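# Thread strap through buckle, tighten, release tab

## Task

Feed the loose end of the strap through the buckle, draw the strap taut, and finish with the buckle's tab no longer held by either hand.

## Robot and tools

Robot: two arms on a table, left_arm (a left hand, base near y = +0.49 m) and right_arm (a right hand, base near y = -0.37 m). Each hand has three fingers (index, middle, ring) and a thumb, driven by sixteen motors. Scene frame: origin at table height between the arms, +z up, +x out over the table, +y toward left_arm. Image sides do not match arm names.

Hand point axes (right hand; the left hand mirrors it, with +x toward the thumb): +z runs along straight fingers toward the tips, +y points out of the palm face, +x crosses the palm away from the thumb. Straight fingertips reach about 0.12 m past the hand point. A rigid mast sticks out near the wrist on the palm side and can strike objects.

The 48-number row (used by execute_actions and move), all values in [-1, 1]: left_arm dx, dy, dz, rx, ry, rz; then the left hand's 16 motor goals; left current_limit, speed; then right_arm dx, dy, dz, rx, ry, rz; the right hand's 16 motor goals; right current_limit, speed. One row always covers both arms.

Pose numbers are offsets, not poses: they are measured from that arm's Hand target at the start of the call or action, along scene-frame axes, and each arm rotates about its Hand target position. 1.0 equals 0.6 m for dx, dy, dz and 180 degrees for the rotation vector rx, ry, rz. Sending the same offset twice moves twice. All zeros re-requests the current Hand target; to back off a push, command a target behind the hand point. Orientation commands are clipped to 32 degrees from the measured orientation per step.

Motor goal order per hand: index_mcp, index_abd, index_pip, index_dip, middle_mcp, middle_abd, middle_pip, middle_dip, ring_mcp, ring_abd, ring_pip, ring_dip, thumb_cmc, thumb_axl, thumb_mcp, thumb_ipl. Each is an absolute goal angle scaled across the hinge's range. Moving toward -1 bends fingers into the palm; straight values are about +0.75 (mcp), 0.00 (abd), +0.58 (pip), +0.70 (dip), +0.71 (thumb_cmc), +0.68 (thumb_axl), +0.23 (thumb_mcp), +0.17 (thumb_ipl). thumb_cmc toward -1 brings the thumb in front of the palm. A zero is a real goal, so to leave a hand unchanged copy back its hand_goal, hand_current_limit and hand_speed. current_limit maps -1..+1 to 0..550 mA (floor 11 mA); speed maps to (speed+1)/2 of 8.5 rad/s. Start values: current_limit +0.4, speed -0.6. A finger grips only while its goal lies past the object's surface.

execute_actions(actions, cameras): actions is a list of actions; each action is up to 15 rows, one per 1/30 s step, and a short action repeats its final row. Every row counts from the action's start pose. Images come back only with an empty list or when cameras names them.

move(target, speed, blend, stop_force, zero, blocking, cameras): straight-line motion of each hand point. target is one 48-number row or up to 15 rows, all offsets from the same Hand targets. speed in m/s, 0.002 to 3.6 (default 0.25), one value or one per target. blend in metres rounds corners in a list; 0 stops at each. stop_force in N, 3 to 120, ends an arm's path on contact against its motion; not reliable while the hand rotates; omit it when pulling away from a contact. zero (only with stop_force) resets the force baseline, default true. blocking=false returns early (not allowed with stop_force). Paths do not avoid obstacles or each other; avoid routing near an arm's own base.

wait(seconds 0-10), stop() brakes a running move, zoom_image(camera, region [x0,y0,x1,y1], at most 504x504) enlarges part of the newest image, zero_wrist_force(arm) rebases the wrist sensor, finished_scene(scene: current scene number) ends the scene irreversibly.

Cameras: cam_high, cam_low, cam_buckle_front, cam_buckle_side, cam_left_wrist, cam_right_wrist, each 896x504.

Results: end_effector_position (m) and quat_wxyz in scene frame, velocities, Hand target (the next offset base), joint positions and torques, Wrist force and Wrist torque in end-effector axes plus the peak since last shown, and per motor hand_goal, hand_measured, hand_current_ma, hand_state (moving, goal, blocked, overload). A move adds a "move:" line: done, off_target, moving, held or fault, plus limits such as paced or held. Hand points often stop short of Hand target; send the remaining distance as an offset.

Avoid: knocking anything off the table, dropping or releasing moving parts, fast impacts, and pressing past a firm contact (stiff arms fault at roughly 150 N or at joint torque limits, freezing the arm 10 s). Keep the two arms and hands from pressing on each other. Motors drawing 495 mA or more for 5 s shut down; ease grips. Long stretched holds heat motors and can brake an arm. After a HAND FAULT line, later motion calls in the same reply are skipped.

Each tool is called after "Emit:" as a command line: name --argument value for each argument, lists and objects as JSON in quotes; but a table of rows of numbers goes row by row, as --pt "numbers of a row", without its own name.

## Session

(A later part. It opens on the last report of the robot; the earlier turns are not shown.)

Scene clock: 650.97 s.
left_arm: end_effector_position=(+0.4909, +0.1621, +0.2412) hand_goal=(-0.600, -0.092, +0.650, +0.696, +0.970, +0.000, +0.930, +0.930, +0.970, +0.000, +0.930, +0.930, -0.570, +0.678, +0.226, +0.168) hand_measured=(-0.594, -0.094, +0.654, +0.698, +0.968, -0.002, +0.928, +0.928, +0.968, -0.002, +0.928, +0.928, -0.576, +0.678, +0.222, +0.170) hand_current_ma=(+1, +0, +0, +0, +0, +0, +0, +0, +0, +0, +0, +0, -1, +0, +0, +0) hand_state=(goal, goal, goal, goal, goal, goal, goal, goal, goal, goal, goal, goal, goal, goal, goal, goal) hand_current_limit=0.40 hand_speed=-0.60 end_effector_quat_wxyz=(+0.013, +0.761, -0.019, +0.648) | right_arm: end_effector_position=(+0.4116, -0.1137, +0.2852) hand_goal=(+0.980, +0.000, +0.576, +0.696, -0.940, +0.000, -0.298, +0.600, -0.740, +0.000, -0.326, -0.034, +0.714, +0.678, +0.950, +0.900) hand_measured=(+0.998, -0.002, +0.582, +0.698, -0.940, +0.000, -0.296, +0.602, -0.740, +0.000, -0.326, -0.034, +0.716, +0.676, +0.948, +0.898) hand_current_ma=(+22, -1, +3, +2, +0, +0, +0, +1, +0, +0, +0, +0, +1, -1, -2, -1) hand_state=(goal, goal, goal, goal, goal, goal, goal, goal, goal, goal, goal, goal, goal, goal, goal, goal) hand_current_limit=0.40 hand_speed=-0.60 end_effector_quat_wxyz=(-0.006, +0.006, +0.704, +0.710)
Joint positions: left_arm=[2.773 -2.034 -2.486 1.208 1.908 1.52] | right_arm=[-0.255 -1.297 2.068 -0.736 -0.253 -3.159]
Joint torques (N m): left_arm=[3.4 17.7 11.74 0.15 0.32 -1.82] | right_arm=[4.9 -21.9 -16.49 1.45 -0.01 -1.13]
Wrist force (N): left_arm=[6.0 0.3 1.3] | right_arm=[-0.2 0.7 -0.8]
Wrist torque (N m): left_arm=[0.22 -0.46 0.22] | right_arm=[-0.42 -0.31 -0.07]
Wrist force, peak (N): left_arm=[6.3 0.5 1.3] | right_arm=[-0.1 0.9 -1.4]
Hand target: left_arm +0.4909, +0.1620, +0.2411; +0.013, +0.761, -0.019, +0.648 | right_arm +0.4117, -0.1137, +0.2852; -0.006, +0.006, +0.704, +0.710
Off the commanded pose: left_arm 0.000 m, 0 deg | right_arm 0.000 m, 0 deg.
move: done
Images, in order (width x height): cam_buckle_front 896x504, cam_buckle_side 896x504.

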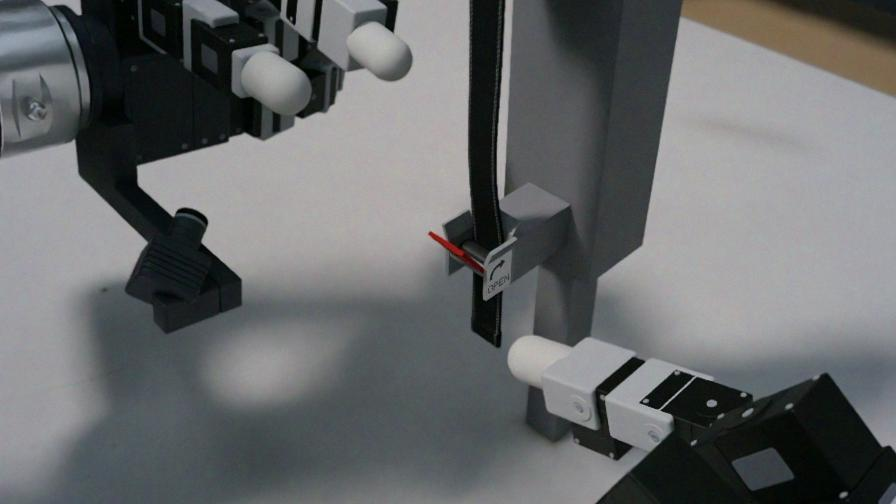

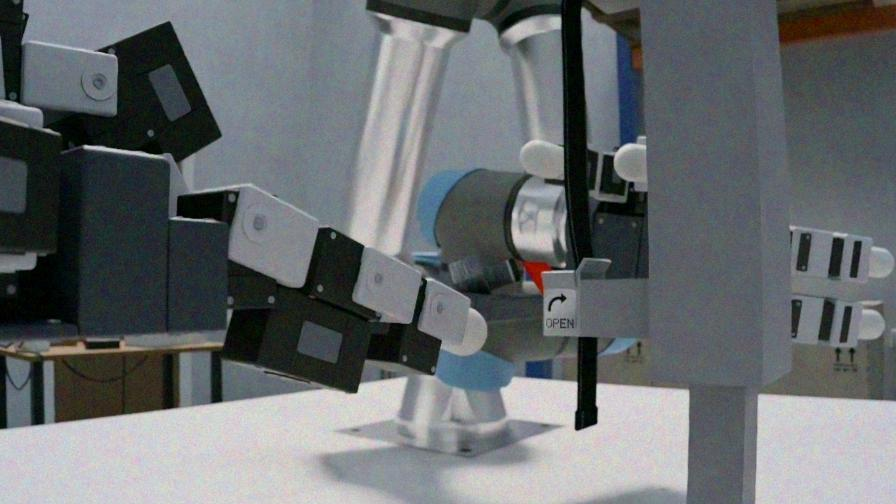

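Emit:
move --pt "0 0 0 0 0 0 -0.5 -0.093 0.65 0.696 -0.479 0 -0.737 0.261 -0.479 0 -0.737 0.261 -0.571 0.678 0.226 0.168 0.4 -0.6 0 0 0 0 0 0 0.98 0 0.576 0.696 -0.94 0 -0.299 0.6 -0.74 0 -0.326 -0.034 0.714 0.678 0.95 0.9 0.4 -0.6" --pt "-0.01317 0 -0.2052 0.0015 0.1166 0.0133 -0.5 -0.093 0.65 0.696 -0.479 0 -0.737 0.261 -0.479 0 -0.737 0.261 -0.571 0.678 0.226 0.168 0.4 -0.6 0 0 0 0 0 0 0.98 0 0.576 0.696 -0.94 0 -0.299 0.6 -0.74 0 -0.326 -0.034 0.714 0.678 0.95 0.9 0.4 -0.6" --speed 0.08 --cameras '["cam_buckle_front","cam_buckle_side","cam_low"]'

Scene clock: 661.20 s.
left_arm: end_effector_position=(+0.4830, +0.1620, +0.1179) hand_goal=(-0.500, -0.092, +0.650, +0.696, -0.478, +0.000, -0.736, +0.262, -0.478, +0.000, -0.736, +0.262, -0.570, +0.678, +0.226, +0.168) hand_measured=(-0.498, -0.094, +0.652, +0.698, -0.474, -0.002, -0.734, +0.264, -0.474, -0.002, -0.734, +0.264, -0.576, +0.678, +0.222, +0.170) hand_current_ma=(+0, +0, +0, +0, +0, +0, +0, +0, +0, +0, +0, +0, -1, +0, +0, +0) hand_state=(goal, goal, goal, goal, goal, goal, goal, goal, goal, goal, goal, goal, goal, goal, goal, goal) hand_current_limit=0.40 hand_speed=-0.60 end_effector_quat_wxyz=(+0.001, +0.867, -0.003, +0.498) | right_arm: end_effector_position=(+0.4117, -0.1137, +0.2852) hand_goal=(+0.980, +0.000, +0.576, +0.696, -0.940, +0.000, -0.298, +0.600, -0.740, +0.000, -0.326, -0.034, +0.714, +0.678, +0.950, +0.900) hand_measured=(+0.998, -0.002, +0.582, +0.698, -0.940, +0.000, -0.296, +0.602, -0.740, +0.000, -0.326, -0.034, +0.716, +0.676, +0.948, +0.898) hand_current_ma=(+22, -1, +3, +2, +0, +0, +0, +1, +0, +0, +0, +0, +1, -1, -2, -1) hand_state=(goal, goal, goal, goal, goal, goal, goal, goal, goal, goal, goal, goal, goal, goal, goal, goal) hand_current_limit=0.40 hand_speed=-0.60 end_effector_quat_wxyz=(-0.006, +0.006, +0.704, +0.710)
Joint positions: left_arm=[2.754 -2.135 -2.538 0.967 1.915 1.362] | right_arm=[-0.255 -1.296 2.068 -0.736 -0.253 -3.159]
Joint torques (N m): left_arm=[1.27 40.49 3.04 5.75 2.1 1.58] | right_arm=[9.88 -19.83 -27.44 1.73 0.04 -1.26]
Wrist force (N): left_arm=[5.8 0.0 1.0] | right_arm=[-0.1 0.7 -0.9]
Wrist torque (N m): left_arm=[0.22 -0.36 0.38] | right_arm=[-0.43 -0.33 -0.06]
Wrist force, peak (N): left_arm=[6.6 0.4 1.3] | right_arm=[0.0 0.8 -1.1]
Hand target: left_arm +0.4830, +0.1620, +0.1180; +0.001, +0.867, -0.002, +0.499 | right_arm +0.4117, -0.1137, +0.2852; -0.006, +0.006, +0.704, +0.710
Off the commanded pose: left_arm 0.000 m, 0 deg | right_arm 0.000 m, 0 deg.
move: done
Images, in order (width x height): cam_low 896x504, cam_buckle_front 896x504, cam_buckle_side 896x504.

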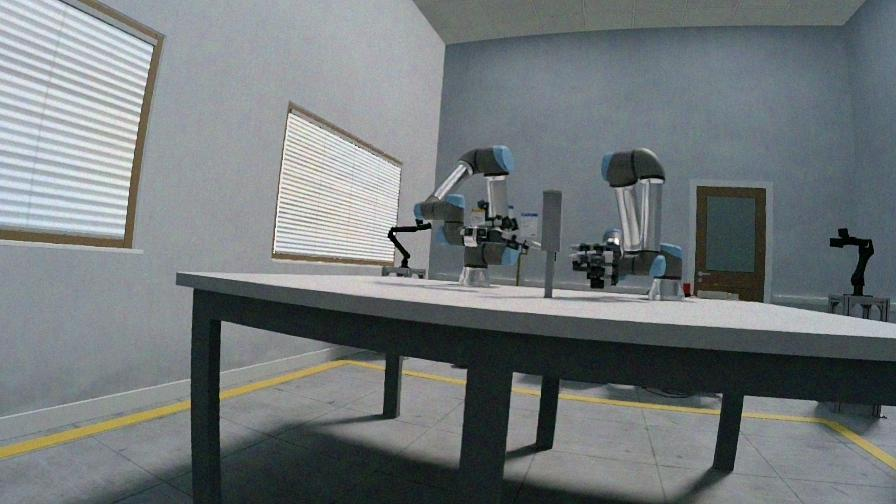

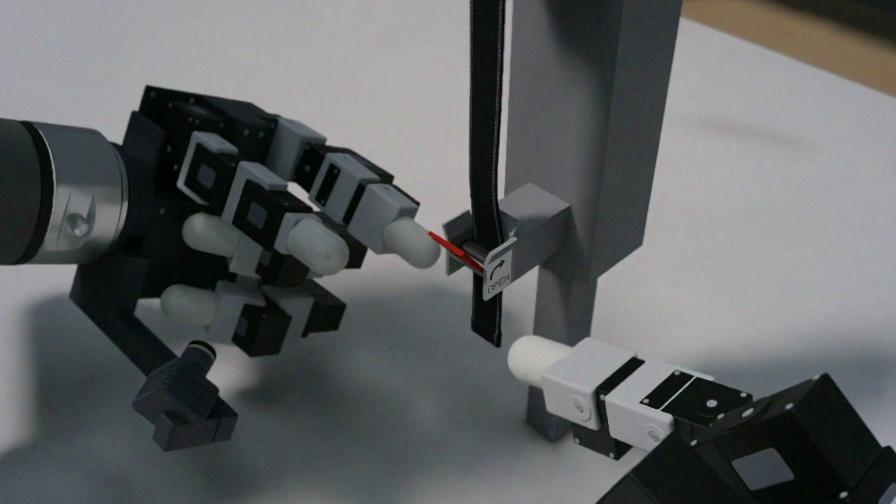

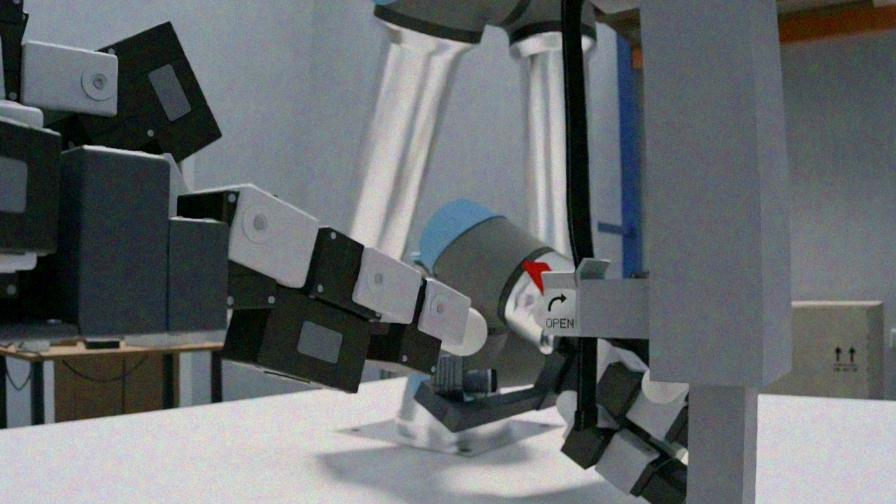

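Emit:
move --pt "0 -0.08333 -0.005 0 0 0 -0.5 -0.093 0.65 0.696 -0.479 0 -0.737 0.261 -0.479 0 -0.737 0.261 -0.571 0.678 0.226 0.168 0.4 -0.6 0 0 0 0 0 0 0.98 0 0.576 0.696 -0.94 0 -0.299 0.6 -0.74 0 -0.326 -0.034 0.714 0.678 0.95 0.9 0.4 -0.6" --speed 0.05 --cameras '["cam_buckle_front","cam_buckle_side"]'

Emit:
zoom_image --camera "cam_buckle_side" --region '[500, 240, 700, 440]'

Emit:
zoom_image --camera "cam_buckle_front" --region '[360, 200, 600, 400]'

Scene clock: 671.57 s.
left_arm: end_effector_position=(+0.4831, +0.1121, +0.1149) hand_goal=(-0.500, -0.092, +0.650, +0.696, -0.478, +0.000, -0.736, +0.262, -0.478, +0.000, -0.736, +0.262, -0.570, +0.678, +0.226, +0.168) hand_measured=(-0.496, -0.094, +0.652, +0.698, -0.474, -0.002, -0.734, +0.264, -0.474, -0.002, -0.734, +0.264, -0.576, +0.678, +0.222, +0.170) hand_current_ma=(+0, +0, +0, +0, +0, +0, +0, +0, +0, +0, +0, +0, -1, +0, +0, +0) hand_state=(goal, goal, goal, goal, goal, goal, goal, goal, goal, goal, goal, goal, goal, goal, goal, goal) hand_current_limit=0.40 hand_speed=-0.60 end_effector_quat_wxyz=(+0.001, +0.867, -0.002, +0.498) | right_arm: end_effector_position=(+0.4117, -0.1137, +0.2852) hand_goal=(+0.980, +0.000, +0.576, +0.696, -0.940, +0.000, -0.298, +0.600, -0.740, +0.000, -0.326, -0.034, +0.714, +0.678, +0.950, +0.900) hand_measured=(+0.998, -0.002, +0.582, +0.698, -0.940, +0.000, -0.296, +0.602, -0.740, +0.000, -0.326, -0.034, +0.716, +0.676, +0.948, +0.898) hand_current_ma=(+22, -1, +3, +2, +0, +0, +0, +1, +0, +0, +0, +0, +1, -1, -2, -1) hand_state=(goal, goal, goal, goal, goal, goal, goal, goal, goal, goal, goal, goal, goal, goal, goal, goal) hand_current_limit=0.40 hand_speed=-0.60 end_effector_quat_wxyz=(-0.006, +0.006, +0.704, +0.710)
Joint positions: left_arm=[2.614 -2.152 -2.436 0.85 2.033 1.278] | right_arm=[-0.255 -1.296 2.068 -0.736 -0.253 -3.159]
Joint torques (N m): left_arm=[3.9 43.87 -6.58 5.91 -1.39 1.38] | right_arm=[9.61 -19.72 -26.8 1.79 0.91 -0.77]
Wrist force (N): left_arm=[6.0 -0.1 0.8] | right_arm=[-0.1 0.6 -0.9]
Wrist torque (N m): left_arm=[0.21 -0.40 0.39] | right_arm=[-0.43 -0.32 -0.06]
Wrist force, peak (N): left_arm=[6.1 -0.6 1.1] | right_arm=[0.1 0.8 -1.1]
Hand target: left_arm +0.4830, +0.1120, +0.1150; +0.001, +0.867, -0.002, +0.499 | right_arm +0.4117, -0.1137, +0.2852; -0.006, +0.006, +0.704, +0.710
Off the commanded pose: left_arm 0.000 m, 0 deg | right_arm 0.000 m, 0 deg.
move: done
Images, in order (width x height): cam_buckle_front 896x504, cam_buckle_side 896x504.

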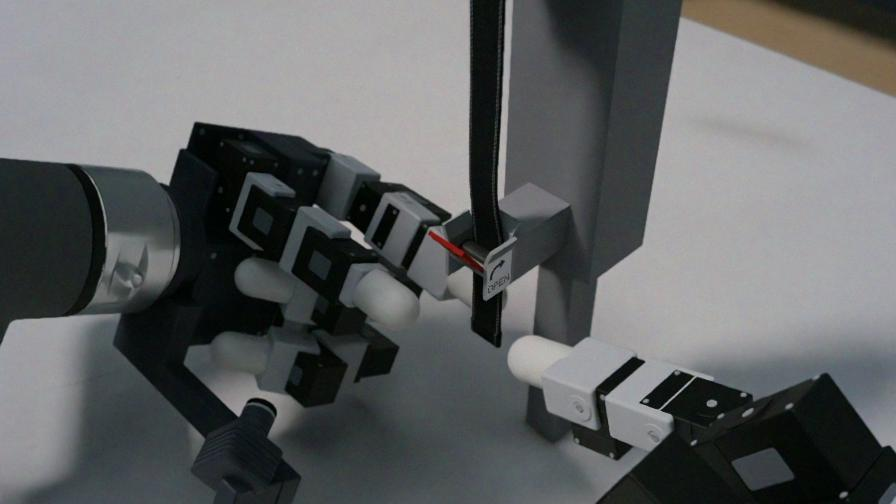

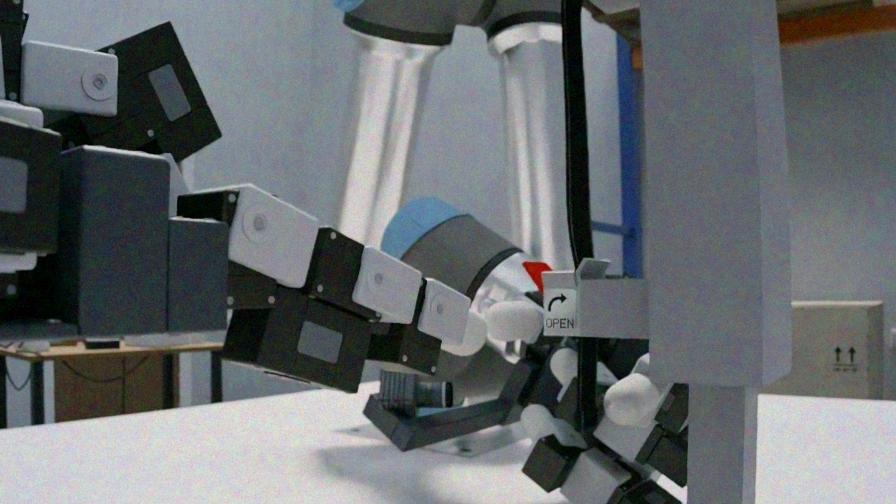

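Scaled by 2.520 from the camera's 896x504 image, which has a finer 1280x720 frame.

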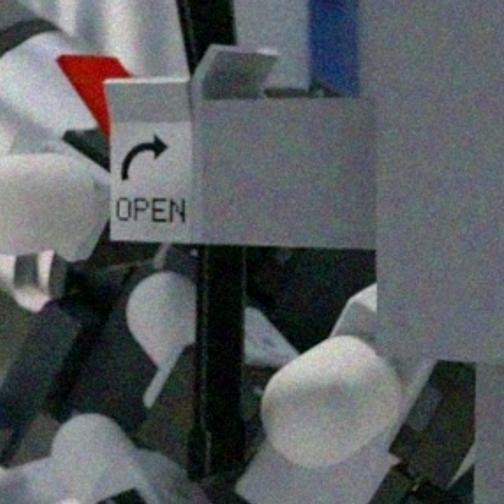

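Scaled by 2.100 from the camera's 896x504 image, which has a finer 1280x720 frame.

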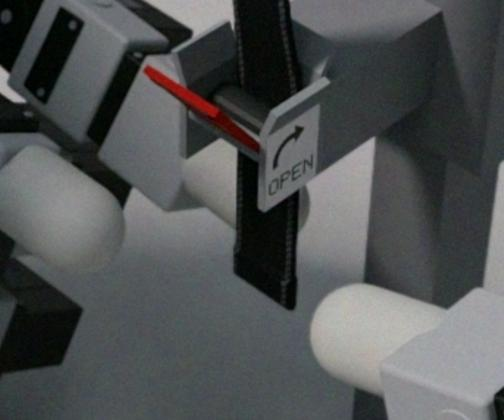

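Emit:
move --pt "0.0033 -0.02 0 0 0 0 -0.5 -0.093 0.65 0.696 -0.479 0 -0.737 0.261 -0.479 0 -0.737 0.261 -0.571 0.678 0.226 0.168 0.4 -0.6 0 0 0 0 0 0 0.98 0 0.576 0.696 -0.94 0 -0.299 0.6 -0.74 0 -0.326 -0.034 0.714 0.678 0.95 0.9 0.4 -0.6" --pt "0.0033 -0.045 0 0 0 0 -0.5 -0.093 0.65 0.696 -0.479 0 -0.737 0.261 -0.479 0 -0.737 0.261 -0.571 0.678 0.226 0.168 0.4 -0.6 0 0 0 0 0 0 0.98 0 0.576 0.696 -0.94 0 -0.299 0.6 -0.74 0 -0.326 -0.034 0.714 0.678 0.95 0.9 0.4 -0.6" --speed 0.03 --cameras '["cam_buckle_front","cam_buckle_side"]'

Emit:
zoom_image --camera "cam_buckle_side" --region '[500, 240, 700, 440]'

Emit:
zoom_image --camera "cam_buckle_front" --region '[360, 200, 600, 400]'

Scene clock: 679.70 s.
left_arm: end_effector_position=(+0.4851, +0.0850, +0.1150) hand_goal=(-0.500, -0.092, +0.650, +0.696, -0.478, +0.000, -0.736, +0.262, -0.478, +0.000, -0.736, +0.262, -0.570, +0.678, +0.226, +0.168) hand_measured=(-0.496, -0.094, +0.652, +0.698, -0.474, -0.002, -0.734, +0.264, -0.474, -0.002, -0.734, +0.264, -0.576, +0.678, +0.222, +0.170) hand_current_ma=(+0, +0, +0, +0, +0, +0, +0, +0, +0, +0, +0, +0, -1, +0, +0, +0) hand_state=(goal, goal, goal, goal, goal, goal, goal, goal, goal, goal, goal, goal, goal, goal, goal, goal) hand_current_limit=0.40 hand_speed=-0.60 end_effector_quat_wxyz=(+0.001, +0.867, -0.002, +0.499) end_effector_velocity=(-0.001, +0.001, +0.000) end_effector_angular_velocity=(+0.000, +0.001, -0.003) | right_arm: end_effector_position=(+0.4117, -0.1137, +0.2852) hand_goal=(+0.980, +0.000, +0.576, +0.696, -0.940, +0.000, -0.298, +0.600, -0.740, +0.000, -0.326, -0.034, +0.714, +0.678, +0.950, +0.900) hand_measured=(+0.998, -0.002, +0.582, +0.698, -0.940, +0.000, -0.296, +0.602, -0.740, +0.000, -0.326, -0.034, +0.716, +0.676, +0.948, +0.898) hand_current_ma=(+22, -1, +3, +2, +0, +0, +0, +1, +0, +0, +0, +0, +1, -1, -2, -1) hand_state=(goal, goal, goal, goal, goal, goal, goal, goal, goal, goal, goal, goal, goal, goal, goal, goal) hand_current_limit=0.40 hand_speed=-0.60 end_effector_quat_wxyz=(-0.006, +0.006, +0.704, +0.710)
Joint positions: left_arm=[2.553 -2.161 -2.376 0.78 2.083 1.238] | right_arm=[-0.255 -1.296 2.068 -0.736 -0.253 -3.159]
Joint velocities: left_arm=[0.002 0 -0.004 0.005 -0.005 0.003] | right_arm=[within noise]
Joint torques (N m): left_arm=[6.45 33.02 -8.78 5.83 -2.2 1.11] | right_arm=[9.02 -19.49 -26.73 1.8 1.32 -0.71]
Wrist force (N): left_arm=[5.7 0.0 1.1] | right_arm=[0.0 0.7 -0.7]
Wrist torque (N m): left_arm=[0.20 -0.36 0.41] | right_arm=[-0.45 -0.34 -0.06]
Wrist force, peak (N): left_arm=[6.1 -0.4 0.9] | right_arm=[-0.3 0.8 -1.0]
Hand target: left_arm +0.4850, +0.0850, +0.1150; +0.001, +0.867, -0.002, +0.499 | right_arm +0.4117, -0.1137, +0.2852; -0.006, +0.006, +0.704, +0.710
Off the commanded pose: left_arm 0.000 m, 0 deg | right_arm 0.000 m, 0 deg.
move: done
Images, in order (width x height): cam_buckle_front 896x504, cam_buckle_side 896x504.

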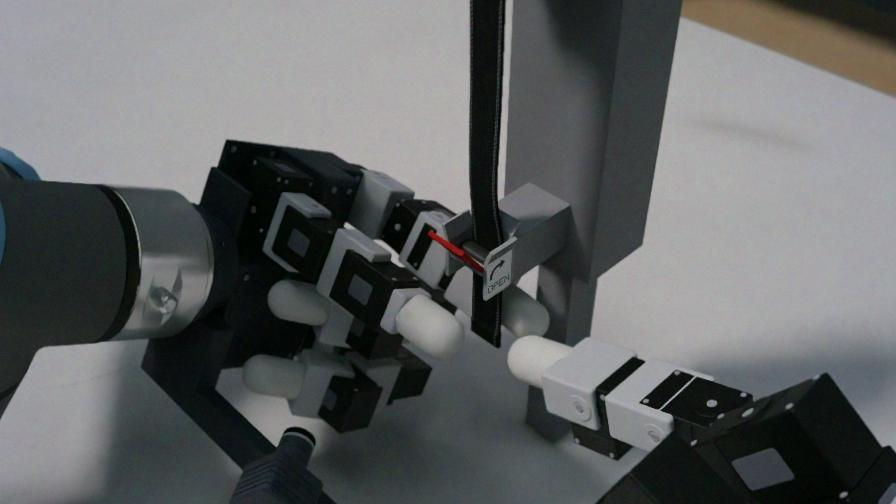

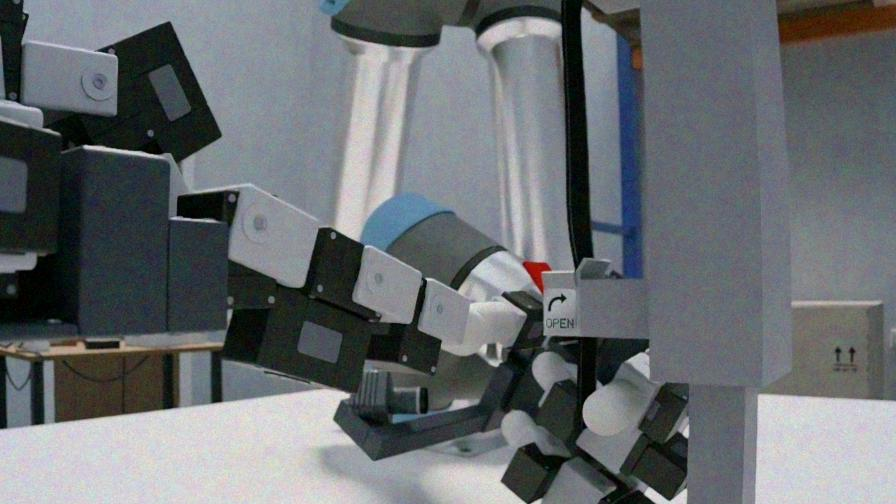

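Scaled by 2.520 from the camera's 896x504 image, which has a finer 1280x720 frame.

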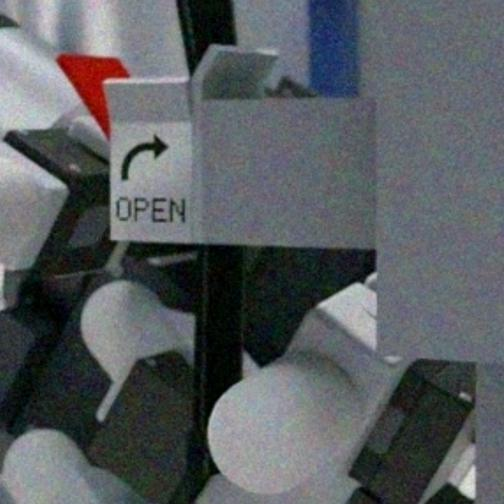

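Scaled by 2.100 from the camera's 896x504 image, which has a finer 1280x720 frame.

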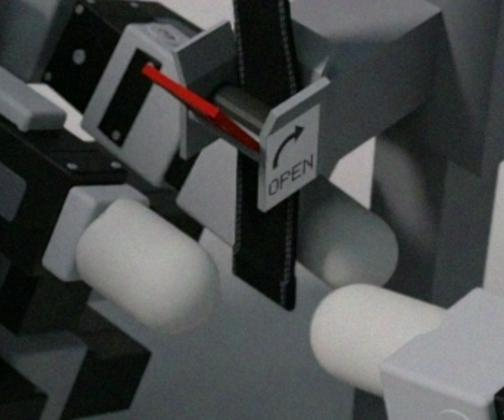

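Emit:
move --pt "0 0 0 0 0 0 -0.54 -0.093 0.65 0.696 -0.479 0 -0.737 0.261 -0.479 0 -0.737 0.261 -0.571 0.678 -0.07 0.168 0.4 -0.6 0 0 0 0 0 0 0.98 0 0.576 0.696 -0.94 0 -0.299 0.6 -0.74 0 -0.326 -0.034 0.714 0.678 0.95 0.9 0.4 -0.6" --speed 0.03 --cameras '["cam_buckle_front","cam_buckle_side"]'

Emit:
zoom_image --camera "cam_buckle_side" --region '[500, 240, 700, 440]'

Emit:
zoom_image --camera "cam_buckle_front" --region '[360, 200, 600, 400]'

Scene clock: 683.43 s.
left_arm: end_effector_position=(+0.4850, +0.0850, +0.1150) hand_goal=(-0.540, -0.092, +0.650, +0.696, -0.478, +0.000, -0.736, +0.262, -0.478, +0.000, -0.736, +0.262, -0.570, +0.678, -0.070, +0.168) hand_measured=(-0.526, -0.094, +0.652, +0.698, -0.474, -0.002, -0.734, +0.264, -0.474, -0.002, -0.734, +0.264, -0.576, +0.678, -0.070, +0.170) hand_current_ma=(+3, +0, +0, +0, +0, +0, +0, +0, +0, +0, +0, +0, -1, +0, +0, +0) hand_state=(goal, goal, goal, goal, goal, goal, goal, goal, goal, goal, goal, goal, goal, goal, goal, goal) hand_current_limit=0.40 hand_speed=-0.60 end_effector_quat_wxyz=(+0.001, +0.867, -0.002, +0.499) | right_arm: end_effector_position=(+0.4117, -0.1137, +0.2852) hand_goal=(+0.980, +0.000, +0.576, +0.696, -0.940, +0.000, -0.298, +0.600, -0.740, +0.000, -0.326, -0.034, +0.714, +0.678, +0.950, +0.900) hand_measured=(+0.998, -0.002, +0.582, +0.698, -0.940, +0.000, -0.296, +0.602, -0.740, +0.000, -0.326, -0.034, +0.716, +0.676, +0.948, +0.898) hand_current_ma=(+22, -1, +3, +2, +0, +0, +0, +1, +0, +0, +0, +0, +1, -1, -2, -1) hand_state=(goal, goal, goal, goal, goal, goal, goal, goal, goal, goal, goal, goal, goal, goal, goal, goal) hand_current_limit=0.40 hand_speed=-0.60 end_effector_quat_wxyz=(-0.006, +0.006, +0.704, +0.710)
Joint positions: left_arm=[2.553 -2.161 -2.376 0.78 2.083 1.238] | right_arm=[-0.255 -1.296 2.068 -0.736 -0.253 -3.159]
Joint torques (N m): left_arm=[5.41 44.01 -5.98 5.96 -1.69 1.54] | right_arm=[10.16 -20.55 -26.22 1.8 1.32 -0.34]
Wrist force (N): left_arm=[5.8 0.0 1.0] | right_arm=[-0.3 0.7 -0.9]
Wrist torque (N m): left_arm=[0.20 -0.37 0.41] | right_arm=[-0.42 -0.30 -0.08]
Wrist force, peak (N): left_arm=[6.0 -0.1 1.1] | right_arm=[-0.3 0.7 -1.0]
Hand target: left_arm +0.4850, +0.0850, +0.1150; +0.001, +0.867, -0.002, +0.499 | right_arm +0.4117, -0.1137, +0.2852; -0.006, +0.006, +0.704, +0.710
Off the commanded pose: left_arm 0.000 m, 0 deg | right_arm 0.000 m, 0 deg.
move: done
Images, in order (width x height): cam_buckle_front 896x504, cam_buckle_side 896x504.

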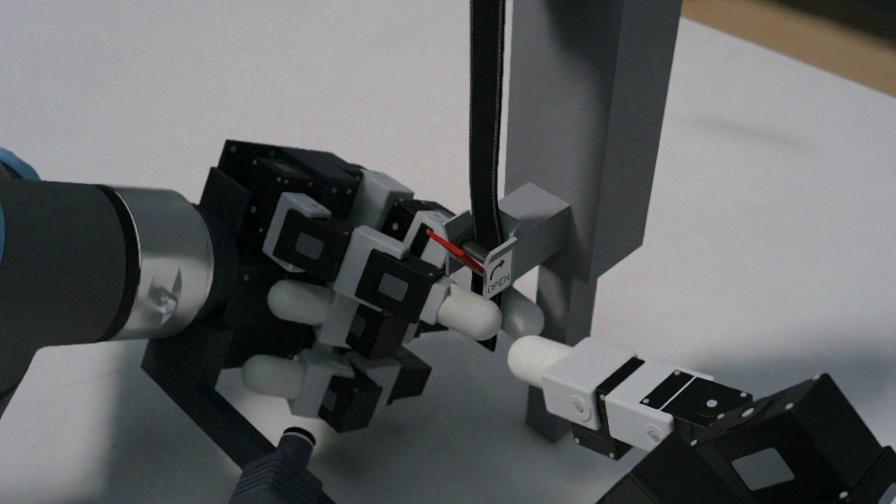

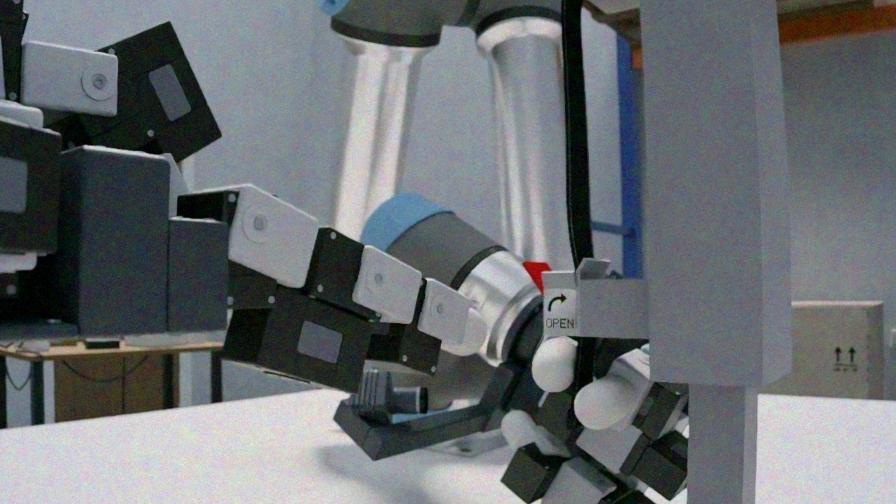

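Scaled by 2.520 from the camera's 896x504 image, which has a finer 1280x720 frame.

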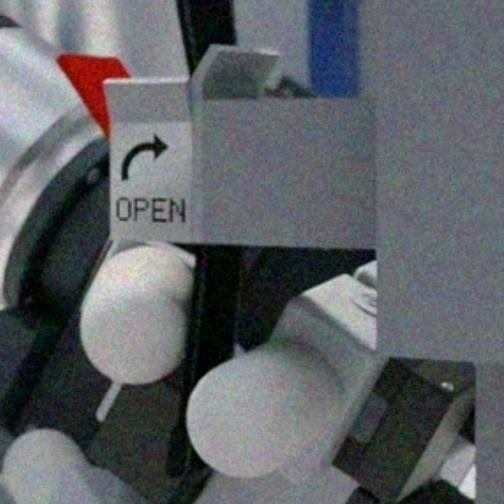

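Scaled by 2.100 from the camera's 896x504 image, which has a finer 1280x720 frame.

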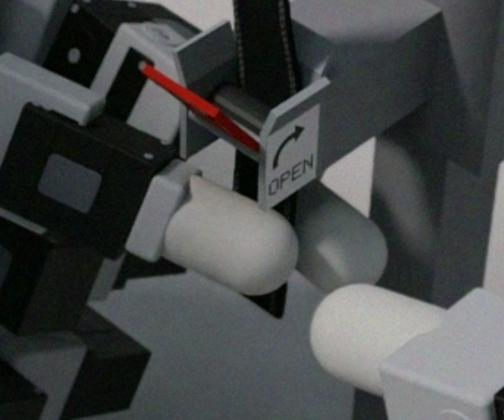

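Emit:
move --pt "0 0 0 0 0 0 -0.6 -0.093 0.65 0.696 -0.479 0 -0.737 0.261 -0.479 0 -0.737 0.261 -0.571 0.678 -0.32 0.168 0.65 -0.7 0 0 0 0 0 0 0.98 0 0.576 0.696 -0.94 0 -0.299 0.6 -0.74 0 -0.326 -0.034 0.714 0.678 0.95 0.9 0.4 -0.6" --speed 0.03 --cameras '["cam_buckle_front","cam_buckle_side"]'

Emit:
zoom_image --camera "cam_buckle_side" --region '[500, 240, 700, 440]'

Emit:
zoom_image --camera "cam_buckle_front" --region '[360, 200, 600, 400]'

Scene clock: 687.30 s.
left_arm: end_effector_position=(+0.4850, +0.0850, +0.1150) hand_goal=(-0.600, -0.092, +0.650, +0.696, -0.478, +0.000, -0.736, +0.262, -0.478, +0.000, -0.736, +0.262, -0.570, +0.678, -0.320, +0.168) hand_measured=(-0.556, -0.088, +0.672, +0.700, -0.474, -0.002, -0.734, +0.264, -0.474, -0.002, -0.734, +0.264, -0.572, +0.678, -0.132, +0.202) hand_current_ma=(+33, +0, +7, +0, +0, +0, +0, +0, +0, +0, +0, +0, +0, +0, +453, +31) hand_state=(blocked, goal, blocked, goal, goal, goal, goal, goal, goal, goal, goal, goal, goal, goal, blocked, blocked) hand_current_limit=0.65 hand_speed=-0.70 end_effector_quat_wxyz=(+0.001, +0.867, -0.002, +0.499) | right_arm: end_effector_position=(+0.4117, -0.1137, +0.2852) hand_goal=(+0.980, +0.000, +0.576, +0.696, -0.940, +0.000, -0.298, +0.600, -0.740, +0.000, -0.326, -0.034, +0.714, +0.678, +0.950, +0.900) hand_measured=(+0.998, -0.002, +0.582, +0.698, -0.940, +0.000, -0.296, +0.602, -0.740, +0.000, -0.326, -0.034, +0.716, +0.676, +0.948, +0.898) hand_current_ma=(+22, -1, +3, +2, +0, +0, +0, +1, +0, +0, +0, +0, +1, -1, -2, -1) hand_state=(goal, goal, goal, goal, goal, goal, goal, goal, goal, goal, goal, goal, goal, goal, goal, goal) hand_current_limit=0.40 hand_speed=-0.60 end_effector_quat_wxyz=(-0.006, +0.006, +0.704, +0.710)
Joint positions: left_arm=[2.553 -2.161 -2.376 0.78 2.083 1.238] | right_arm=[-0.255 -1.296 2.068 -0.736 -0.253 -3.159]
Joint torques (N m): left_arm=[4.43 39.87 -5.98 4.87 -0.92 1.43] | right_arm=[8.94 -19.25 -25.43 1.87 1.42 -0.17]
Wrist force (N): left_arm=[7.2 1.0 0.0] | right_arm=[0.0 0.6 -0.8]
Wrist torque (N m): left_arm=[0.21 -0.41 0.35] | right_arm=[-0.44 -0.34 -0.06]
Wrist force, peak (N): left_arm=[7.4 1.1 0.0] | right_arm=[-0.2 0.9 -0.9]
Hand target: left_arm +0.4850, +0.0850, +0.1150; +0.001, +0.867, -0.002, +0.499 | right_arm +0.4117, -0.1137, +0.2852; -0.006, +0.006, +0.704, +0.710
Off the commanded pose: left_arm 0.000 m, 0 deg | right_arm 0.000 m, 0 deg.
move: done
Images, in order (width x height): cam_buckle_front 896x504, cam_buckle_side 896x504.

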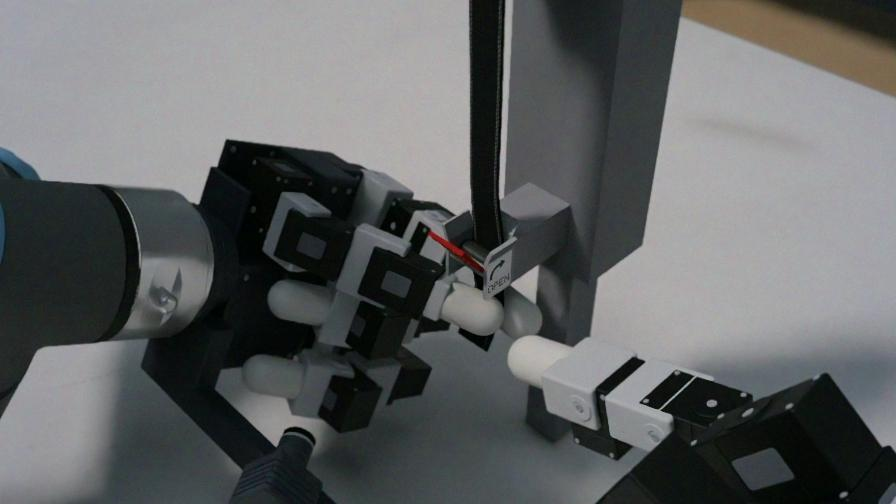

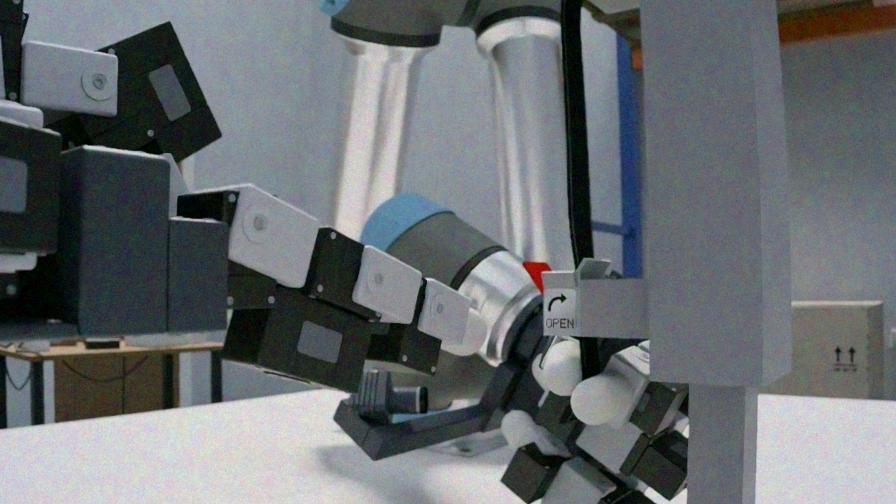

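Scaled by 2.520 from the camera's 896x504 image, which has a finer 1280x720 frame.

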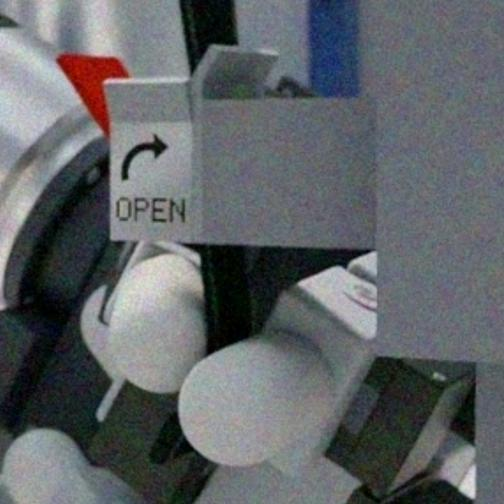

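Scaled by 2.100 from the camera's 896x504 image, which has a finer 1280x720 frame.

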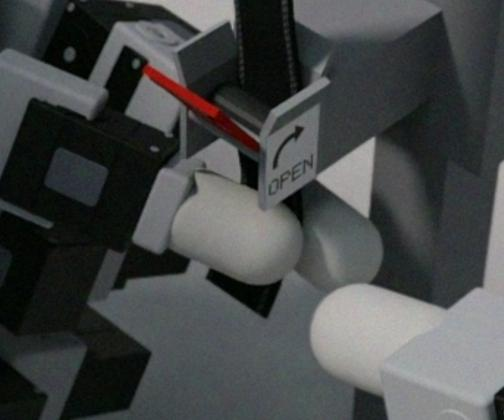

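Emit:
move --pt "-0.0033 0 -0.02 0 0 0 -0.6 -0.093 0.65 0.696 -0.479 0 -0.737 0.261 -0.479 0 -0.737 0.261 -0.571 0.678 -0.32 0.168 0.65 -0.7 0 0 0 0 0 0 0.98 0 0.576 0.696 -0.94 0 -0.299 0.6 -0.74 0 -0.326 -0.034 0.714 0.678 0.95 0.9 0.4 -0.6" --speed 0.01 --stop_force 10 --cameras '["cam_buckle_front","cam_buckle_side"]'

Emit:
zoom_image --camera "cam_buckle_side" --region '[500, 40, 700, 440]'

Emit:
zoom_image --camera "cam_buckle_front" --region '[400, 0, 600, 400]'

Scene clock: 693.80 s.
left_arm: end_effector_position=(+0.4830, +0.0850, +0.1030) hand_goal=(-0.600, -0.092, +0.650, +0.696, -0.478, +0.000, -0.736, +0.262, -0.478, +0.000, -0.736, +0.262, -0.570, +0.678, -0.320, +0.168) hand_measured=(-0.554, -0.076, +0.674, +0.704, -0.474, -0.002, -0.734, +0.264, -0.474, -0.002, -0.734, +0.264, -0.528, +0.702, -0.138, +0.202) hand_current_ma=(+36, +3, +8, +1, +0, +0, +0, +0, +0, +0, +0, +0, +29, +13, +454, +32) hand_state=(blocked, goal, blocked, goal, goal, goal, goal, goal, goal, goal, goal, goal, blocked, blocked, blocked, blocked) hand_current_limit=0.65 hand_speed=-0.70 end_effector_quat_wxyz=(+0.001, +0.867, -0.002, +0.499) | right_arm: end_effector_position=(+0.4117, -0.1137, +0.2852) hand_goal=(+0.980, +0.000, +0.576, +0.696, -0.940, +0.000, -0.298, +0.600, -0.740, +0.000, -0.326, -0.034, +0.714, +0.678, +0.950, +0.900) hand_measured=(+0.998, -0.002, +0.582, +0.698, -0.940, +0.000, -0.296, +0.602, -0.740, +0.000, -0.326, -0.034, +0.716, +0.676, +0.948, +0.898) hand_current_ma=(+22, -1, +3, +2, +0, +0, +0, +1, +0, +0, +0, +0, +1, -1, -2, -1) hand_state=(goal, goal, goal, goal, goal, goal, goal, goal, goal, goal, goal, goal, goal, goal, goal, goal) hand_current_limit=0.40 hand_speed=-0.60 end_effector_quat_wxyz=(-0.006, +0.006, +0.704, +0.710)
Joint positions: left_arm=[2.549 -2.2 -2.375 0.818 2.086 1.236] | right_arm=[-0.255 -1.296 2.068 -0.736 -0.253 -3.159]
Joint torques (N m): left_arm=[0.78 42.37 13.09 -1.07 1.28 0.6] | right_arm=[8.81 -19.6 -25.79 1.66 1.4 0.26]
Wrist force (N): left_arm=[9.2 0.5 -2.3] | right_arm=[0.0 0.6 -0.8]
Wrist torque (N m): left_arm=[0.09 -0.40 0.33] | right_arm=[-0.44 -0.34 -0.05]
Wrist force, peak (N): left_arm=[9.8 0.6 -2.8] | right_arm=[0.0 0.8 -1.0]
Hand target: left_arm +0.4830, +0.0850, +0.1030; +0.001, +0.867, -0.002, +0.499 | right_arm +0.4117, -0.1137, +0.2852; -0.006, +0.006, +0.704, +0.710
Off the commanded pose: left_arm 0.000 m, 0 deg | right_arm 0.000 m, 0 deg.
move: done
Images, in order (width x height): cam_buckle_front 896x504, cam_buckle_side 896x504.

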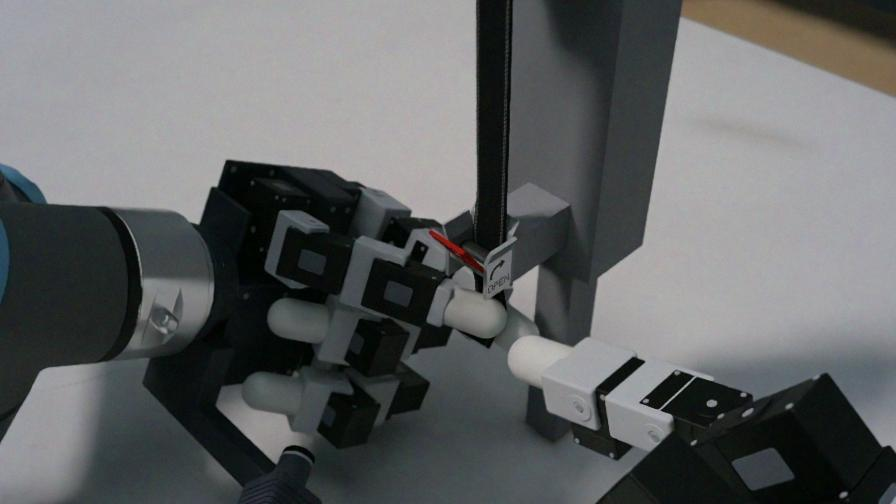

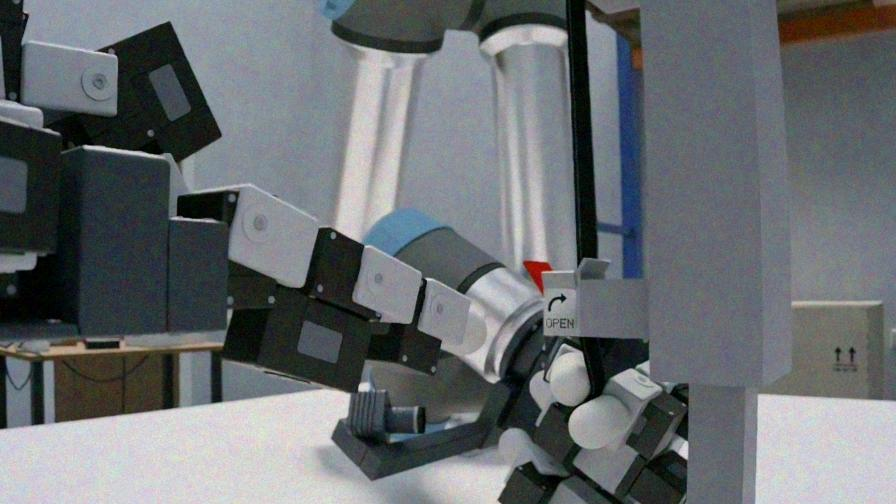

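Scaled by 1.260 from the camera's 896x504 image, which has a finer 1280x720 frame.

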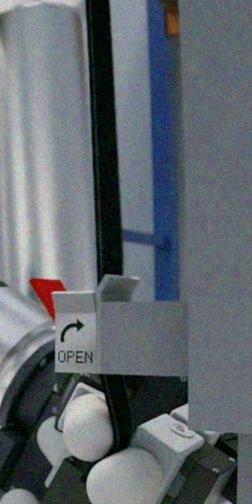

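Scaled by 1.260 from the camera's 896x504 image, which has a finer 1280x720 frame.

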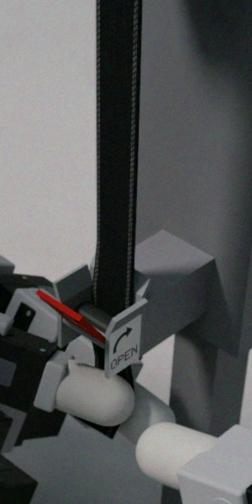

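Emit:
move --pt "0 0 -0.0117 0 0 0 -0.62 -0.093 0.65 0.696 -0.479 0 -0.737 0.261 -0.479 0 -0.737 0.261 -0.6 0.678 -0.36 0.168 0.75 -0.7 0 0 0 0 0 0 0.98 0 0.576 0.696 -0.94 0 -0.299 0.6 -0.74 0 -0.326 -0.034 0.714 0.678 0.95 0.9 0.4 -0.6" --speed 0.008 --stop_force 10 --cameras '["cam_buckle_front","cam_buckle_side"]'

Emit:
zoom_image --camera "cam_buckle_side" --region '[500, 40, 700, 440]'

Emit:
zoom_image --camera "cam_buckle_front" --region '[400, 0, 600, 400]'

Scene clock: 698.77 s.
left_arm: end_effector_position=(+0.4831, +0.0850, +0.0960) hand_goal=(-0.620, -0.092, +0.650, +0.696, -0.478, +0.000, -0.736, +0.262, -0.478, +0.000, -0.736, +0.262, -0.600, +0.678, -0.360, +0.168) hand_measured=(-0.554, -0.078, +0.674, +0.704, -0.474, -0.002, -0.734, +0.264, -0.474, -0.002, -0.734, +0.264, -0.528, +0.708, -0.142, +0.202) hand_current_ma=(+73, +2, +8, +1, +0, +0, +0, +0, +0, +0, +0, +0, +83, +20, +481, +32) hand_state=(blocked, goal, blocked, goal, goal, goal, goal, goal, goal, goal, goal, goal, blocked, blocked, blocked, blocked) hand_current_limit=0.75 hand_speed=-0.70 end_effector_quat_wxyz=(+0.001, +0.867, -0.002, +0.499) | right_arm: end_effector_position=(+0.4117, -0.1137, +0.2852) hand_goal=(+0.980, +0.000, +0.576, +0.696, -0.940, +0.000, -0.298, +0.600, -0.740, +0.000, -0.326, -0.034, +0.714, +0.678, +0.950, +0.900) hand_measured=(+0.998, -0.002, +0.582, +0.698, -0.940, +0.000, -0.296, +0.602, -0.740, +0.000, -0.326, -0.034, +0.716, +0.676, +0.948, +0.898) hand_current_ma=(+22, -1, +3, +2, +0, +0, +0, +1, +0, +0, +0, +0, +1, -1, -2, -1) hand_state=(goal, goal, goal, goal, goal, goal, goal, goal, goal, goal, goal, goal, goal, goal, goal, goal) hand_current_limit=0.40 hand_speed=-0.60 end_effector_quat_wxyz=(-0.006, +0.006, +0.704, +0.710)
Joint positions: left_arm=[2.549 -2.224 -2.372 0.838 2.086 1.236] | right_arm=[-0.255 -1.296 2.068 -0.736 -0.253 -3.159]
Joint torques (N m): left_arm=[1.4 41.99 4.87 -1.27 -0.93 0.9] | right_arm=[8.96 -20.01 -24.82 1.73 1.41 0.4]
Wrist force (N): left_arm=[9.8 0.1 -2.7] | right_arm=[-0.1 0.7 -0.8]
Wrist torque (N m): left_arm=[0.08 -0.43 0.30] | right_arm=[-0.44 -0.32 -0.06]
Wrist force, peak (N): left_arm=[10.2 -0.1 -3.1] | right_arm=[0.0 0.8 -1.1]
Hand target: left_arm +0.4830, +0.0850, +0.0960; +0.001, +0.867, -0.002, +0.499 | right_arm +0.4117, -0.1137, +0.2852; -0.006, +0.006, +0.704, +0.710
Off the commanded pose: left_arm 0.000 m, 0 deg | right_arm 0.000 m, 0 deg.
move: done
Images, in order (width x height): cam_buckle_front 896x504, cam_buckle_side 896x504.

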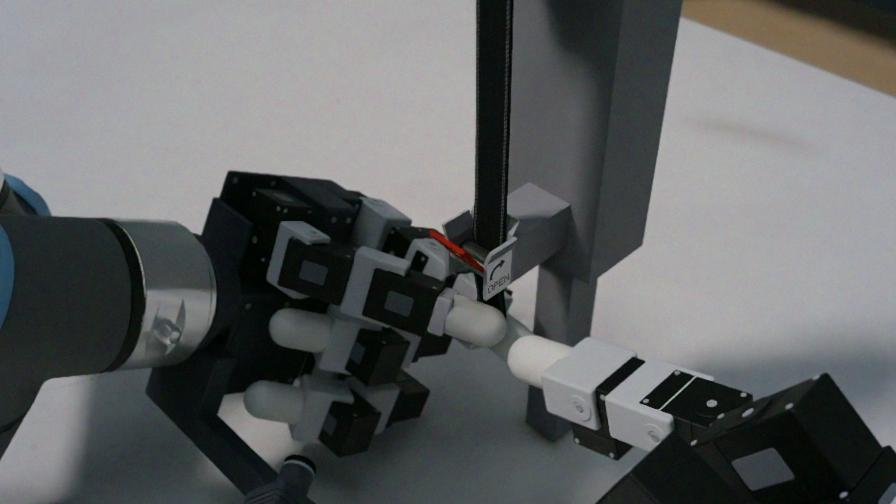

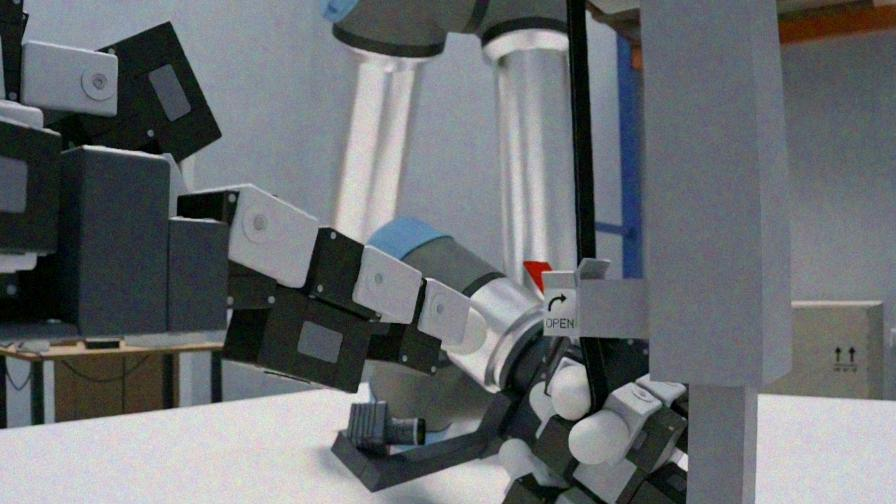

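Scaled by 1.260 from the camera's 896x504 image, which has a finer 1280x720 frame.

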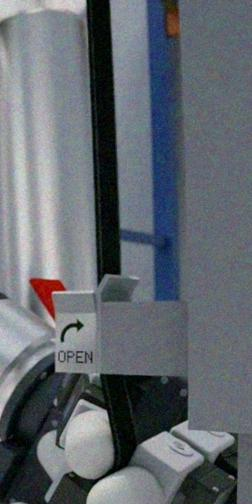

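Scaled by 1.260 from the camera's 896x504 image, which has a finer 1280x720 frame.

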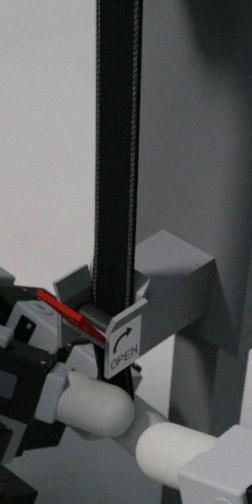

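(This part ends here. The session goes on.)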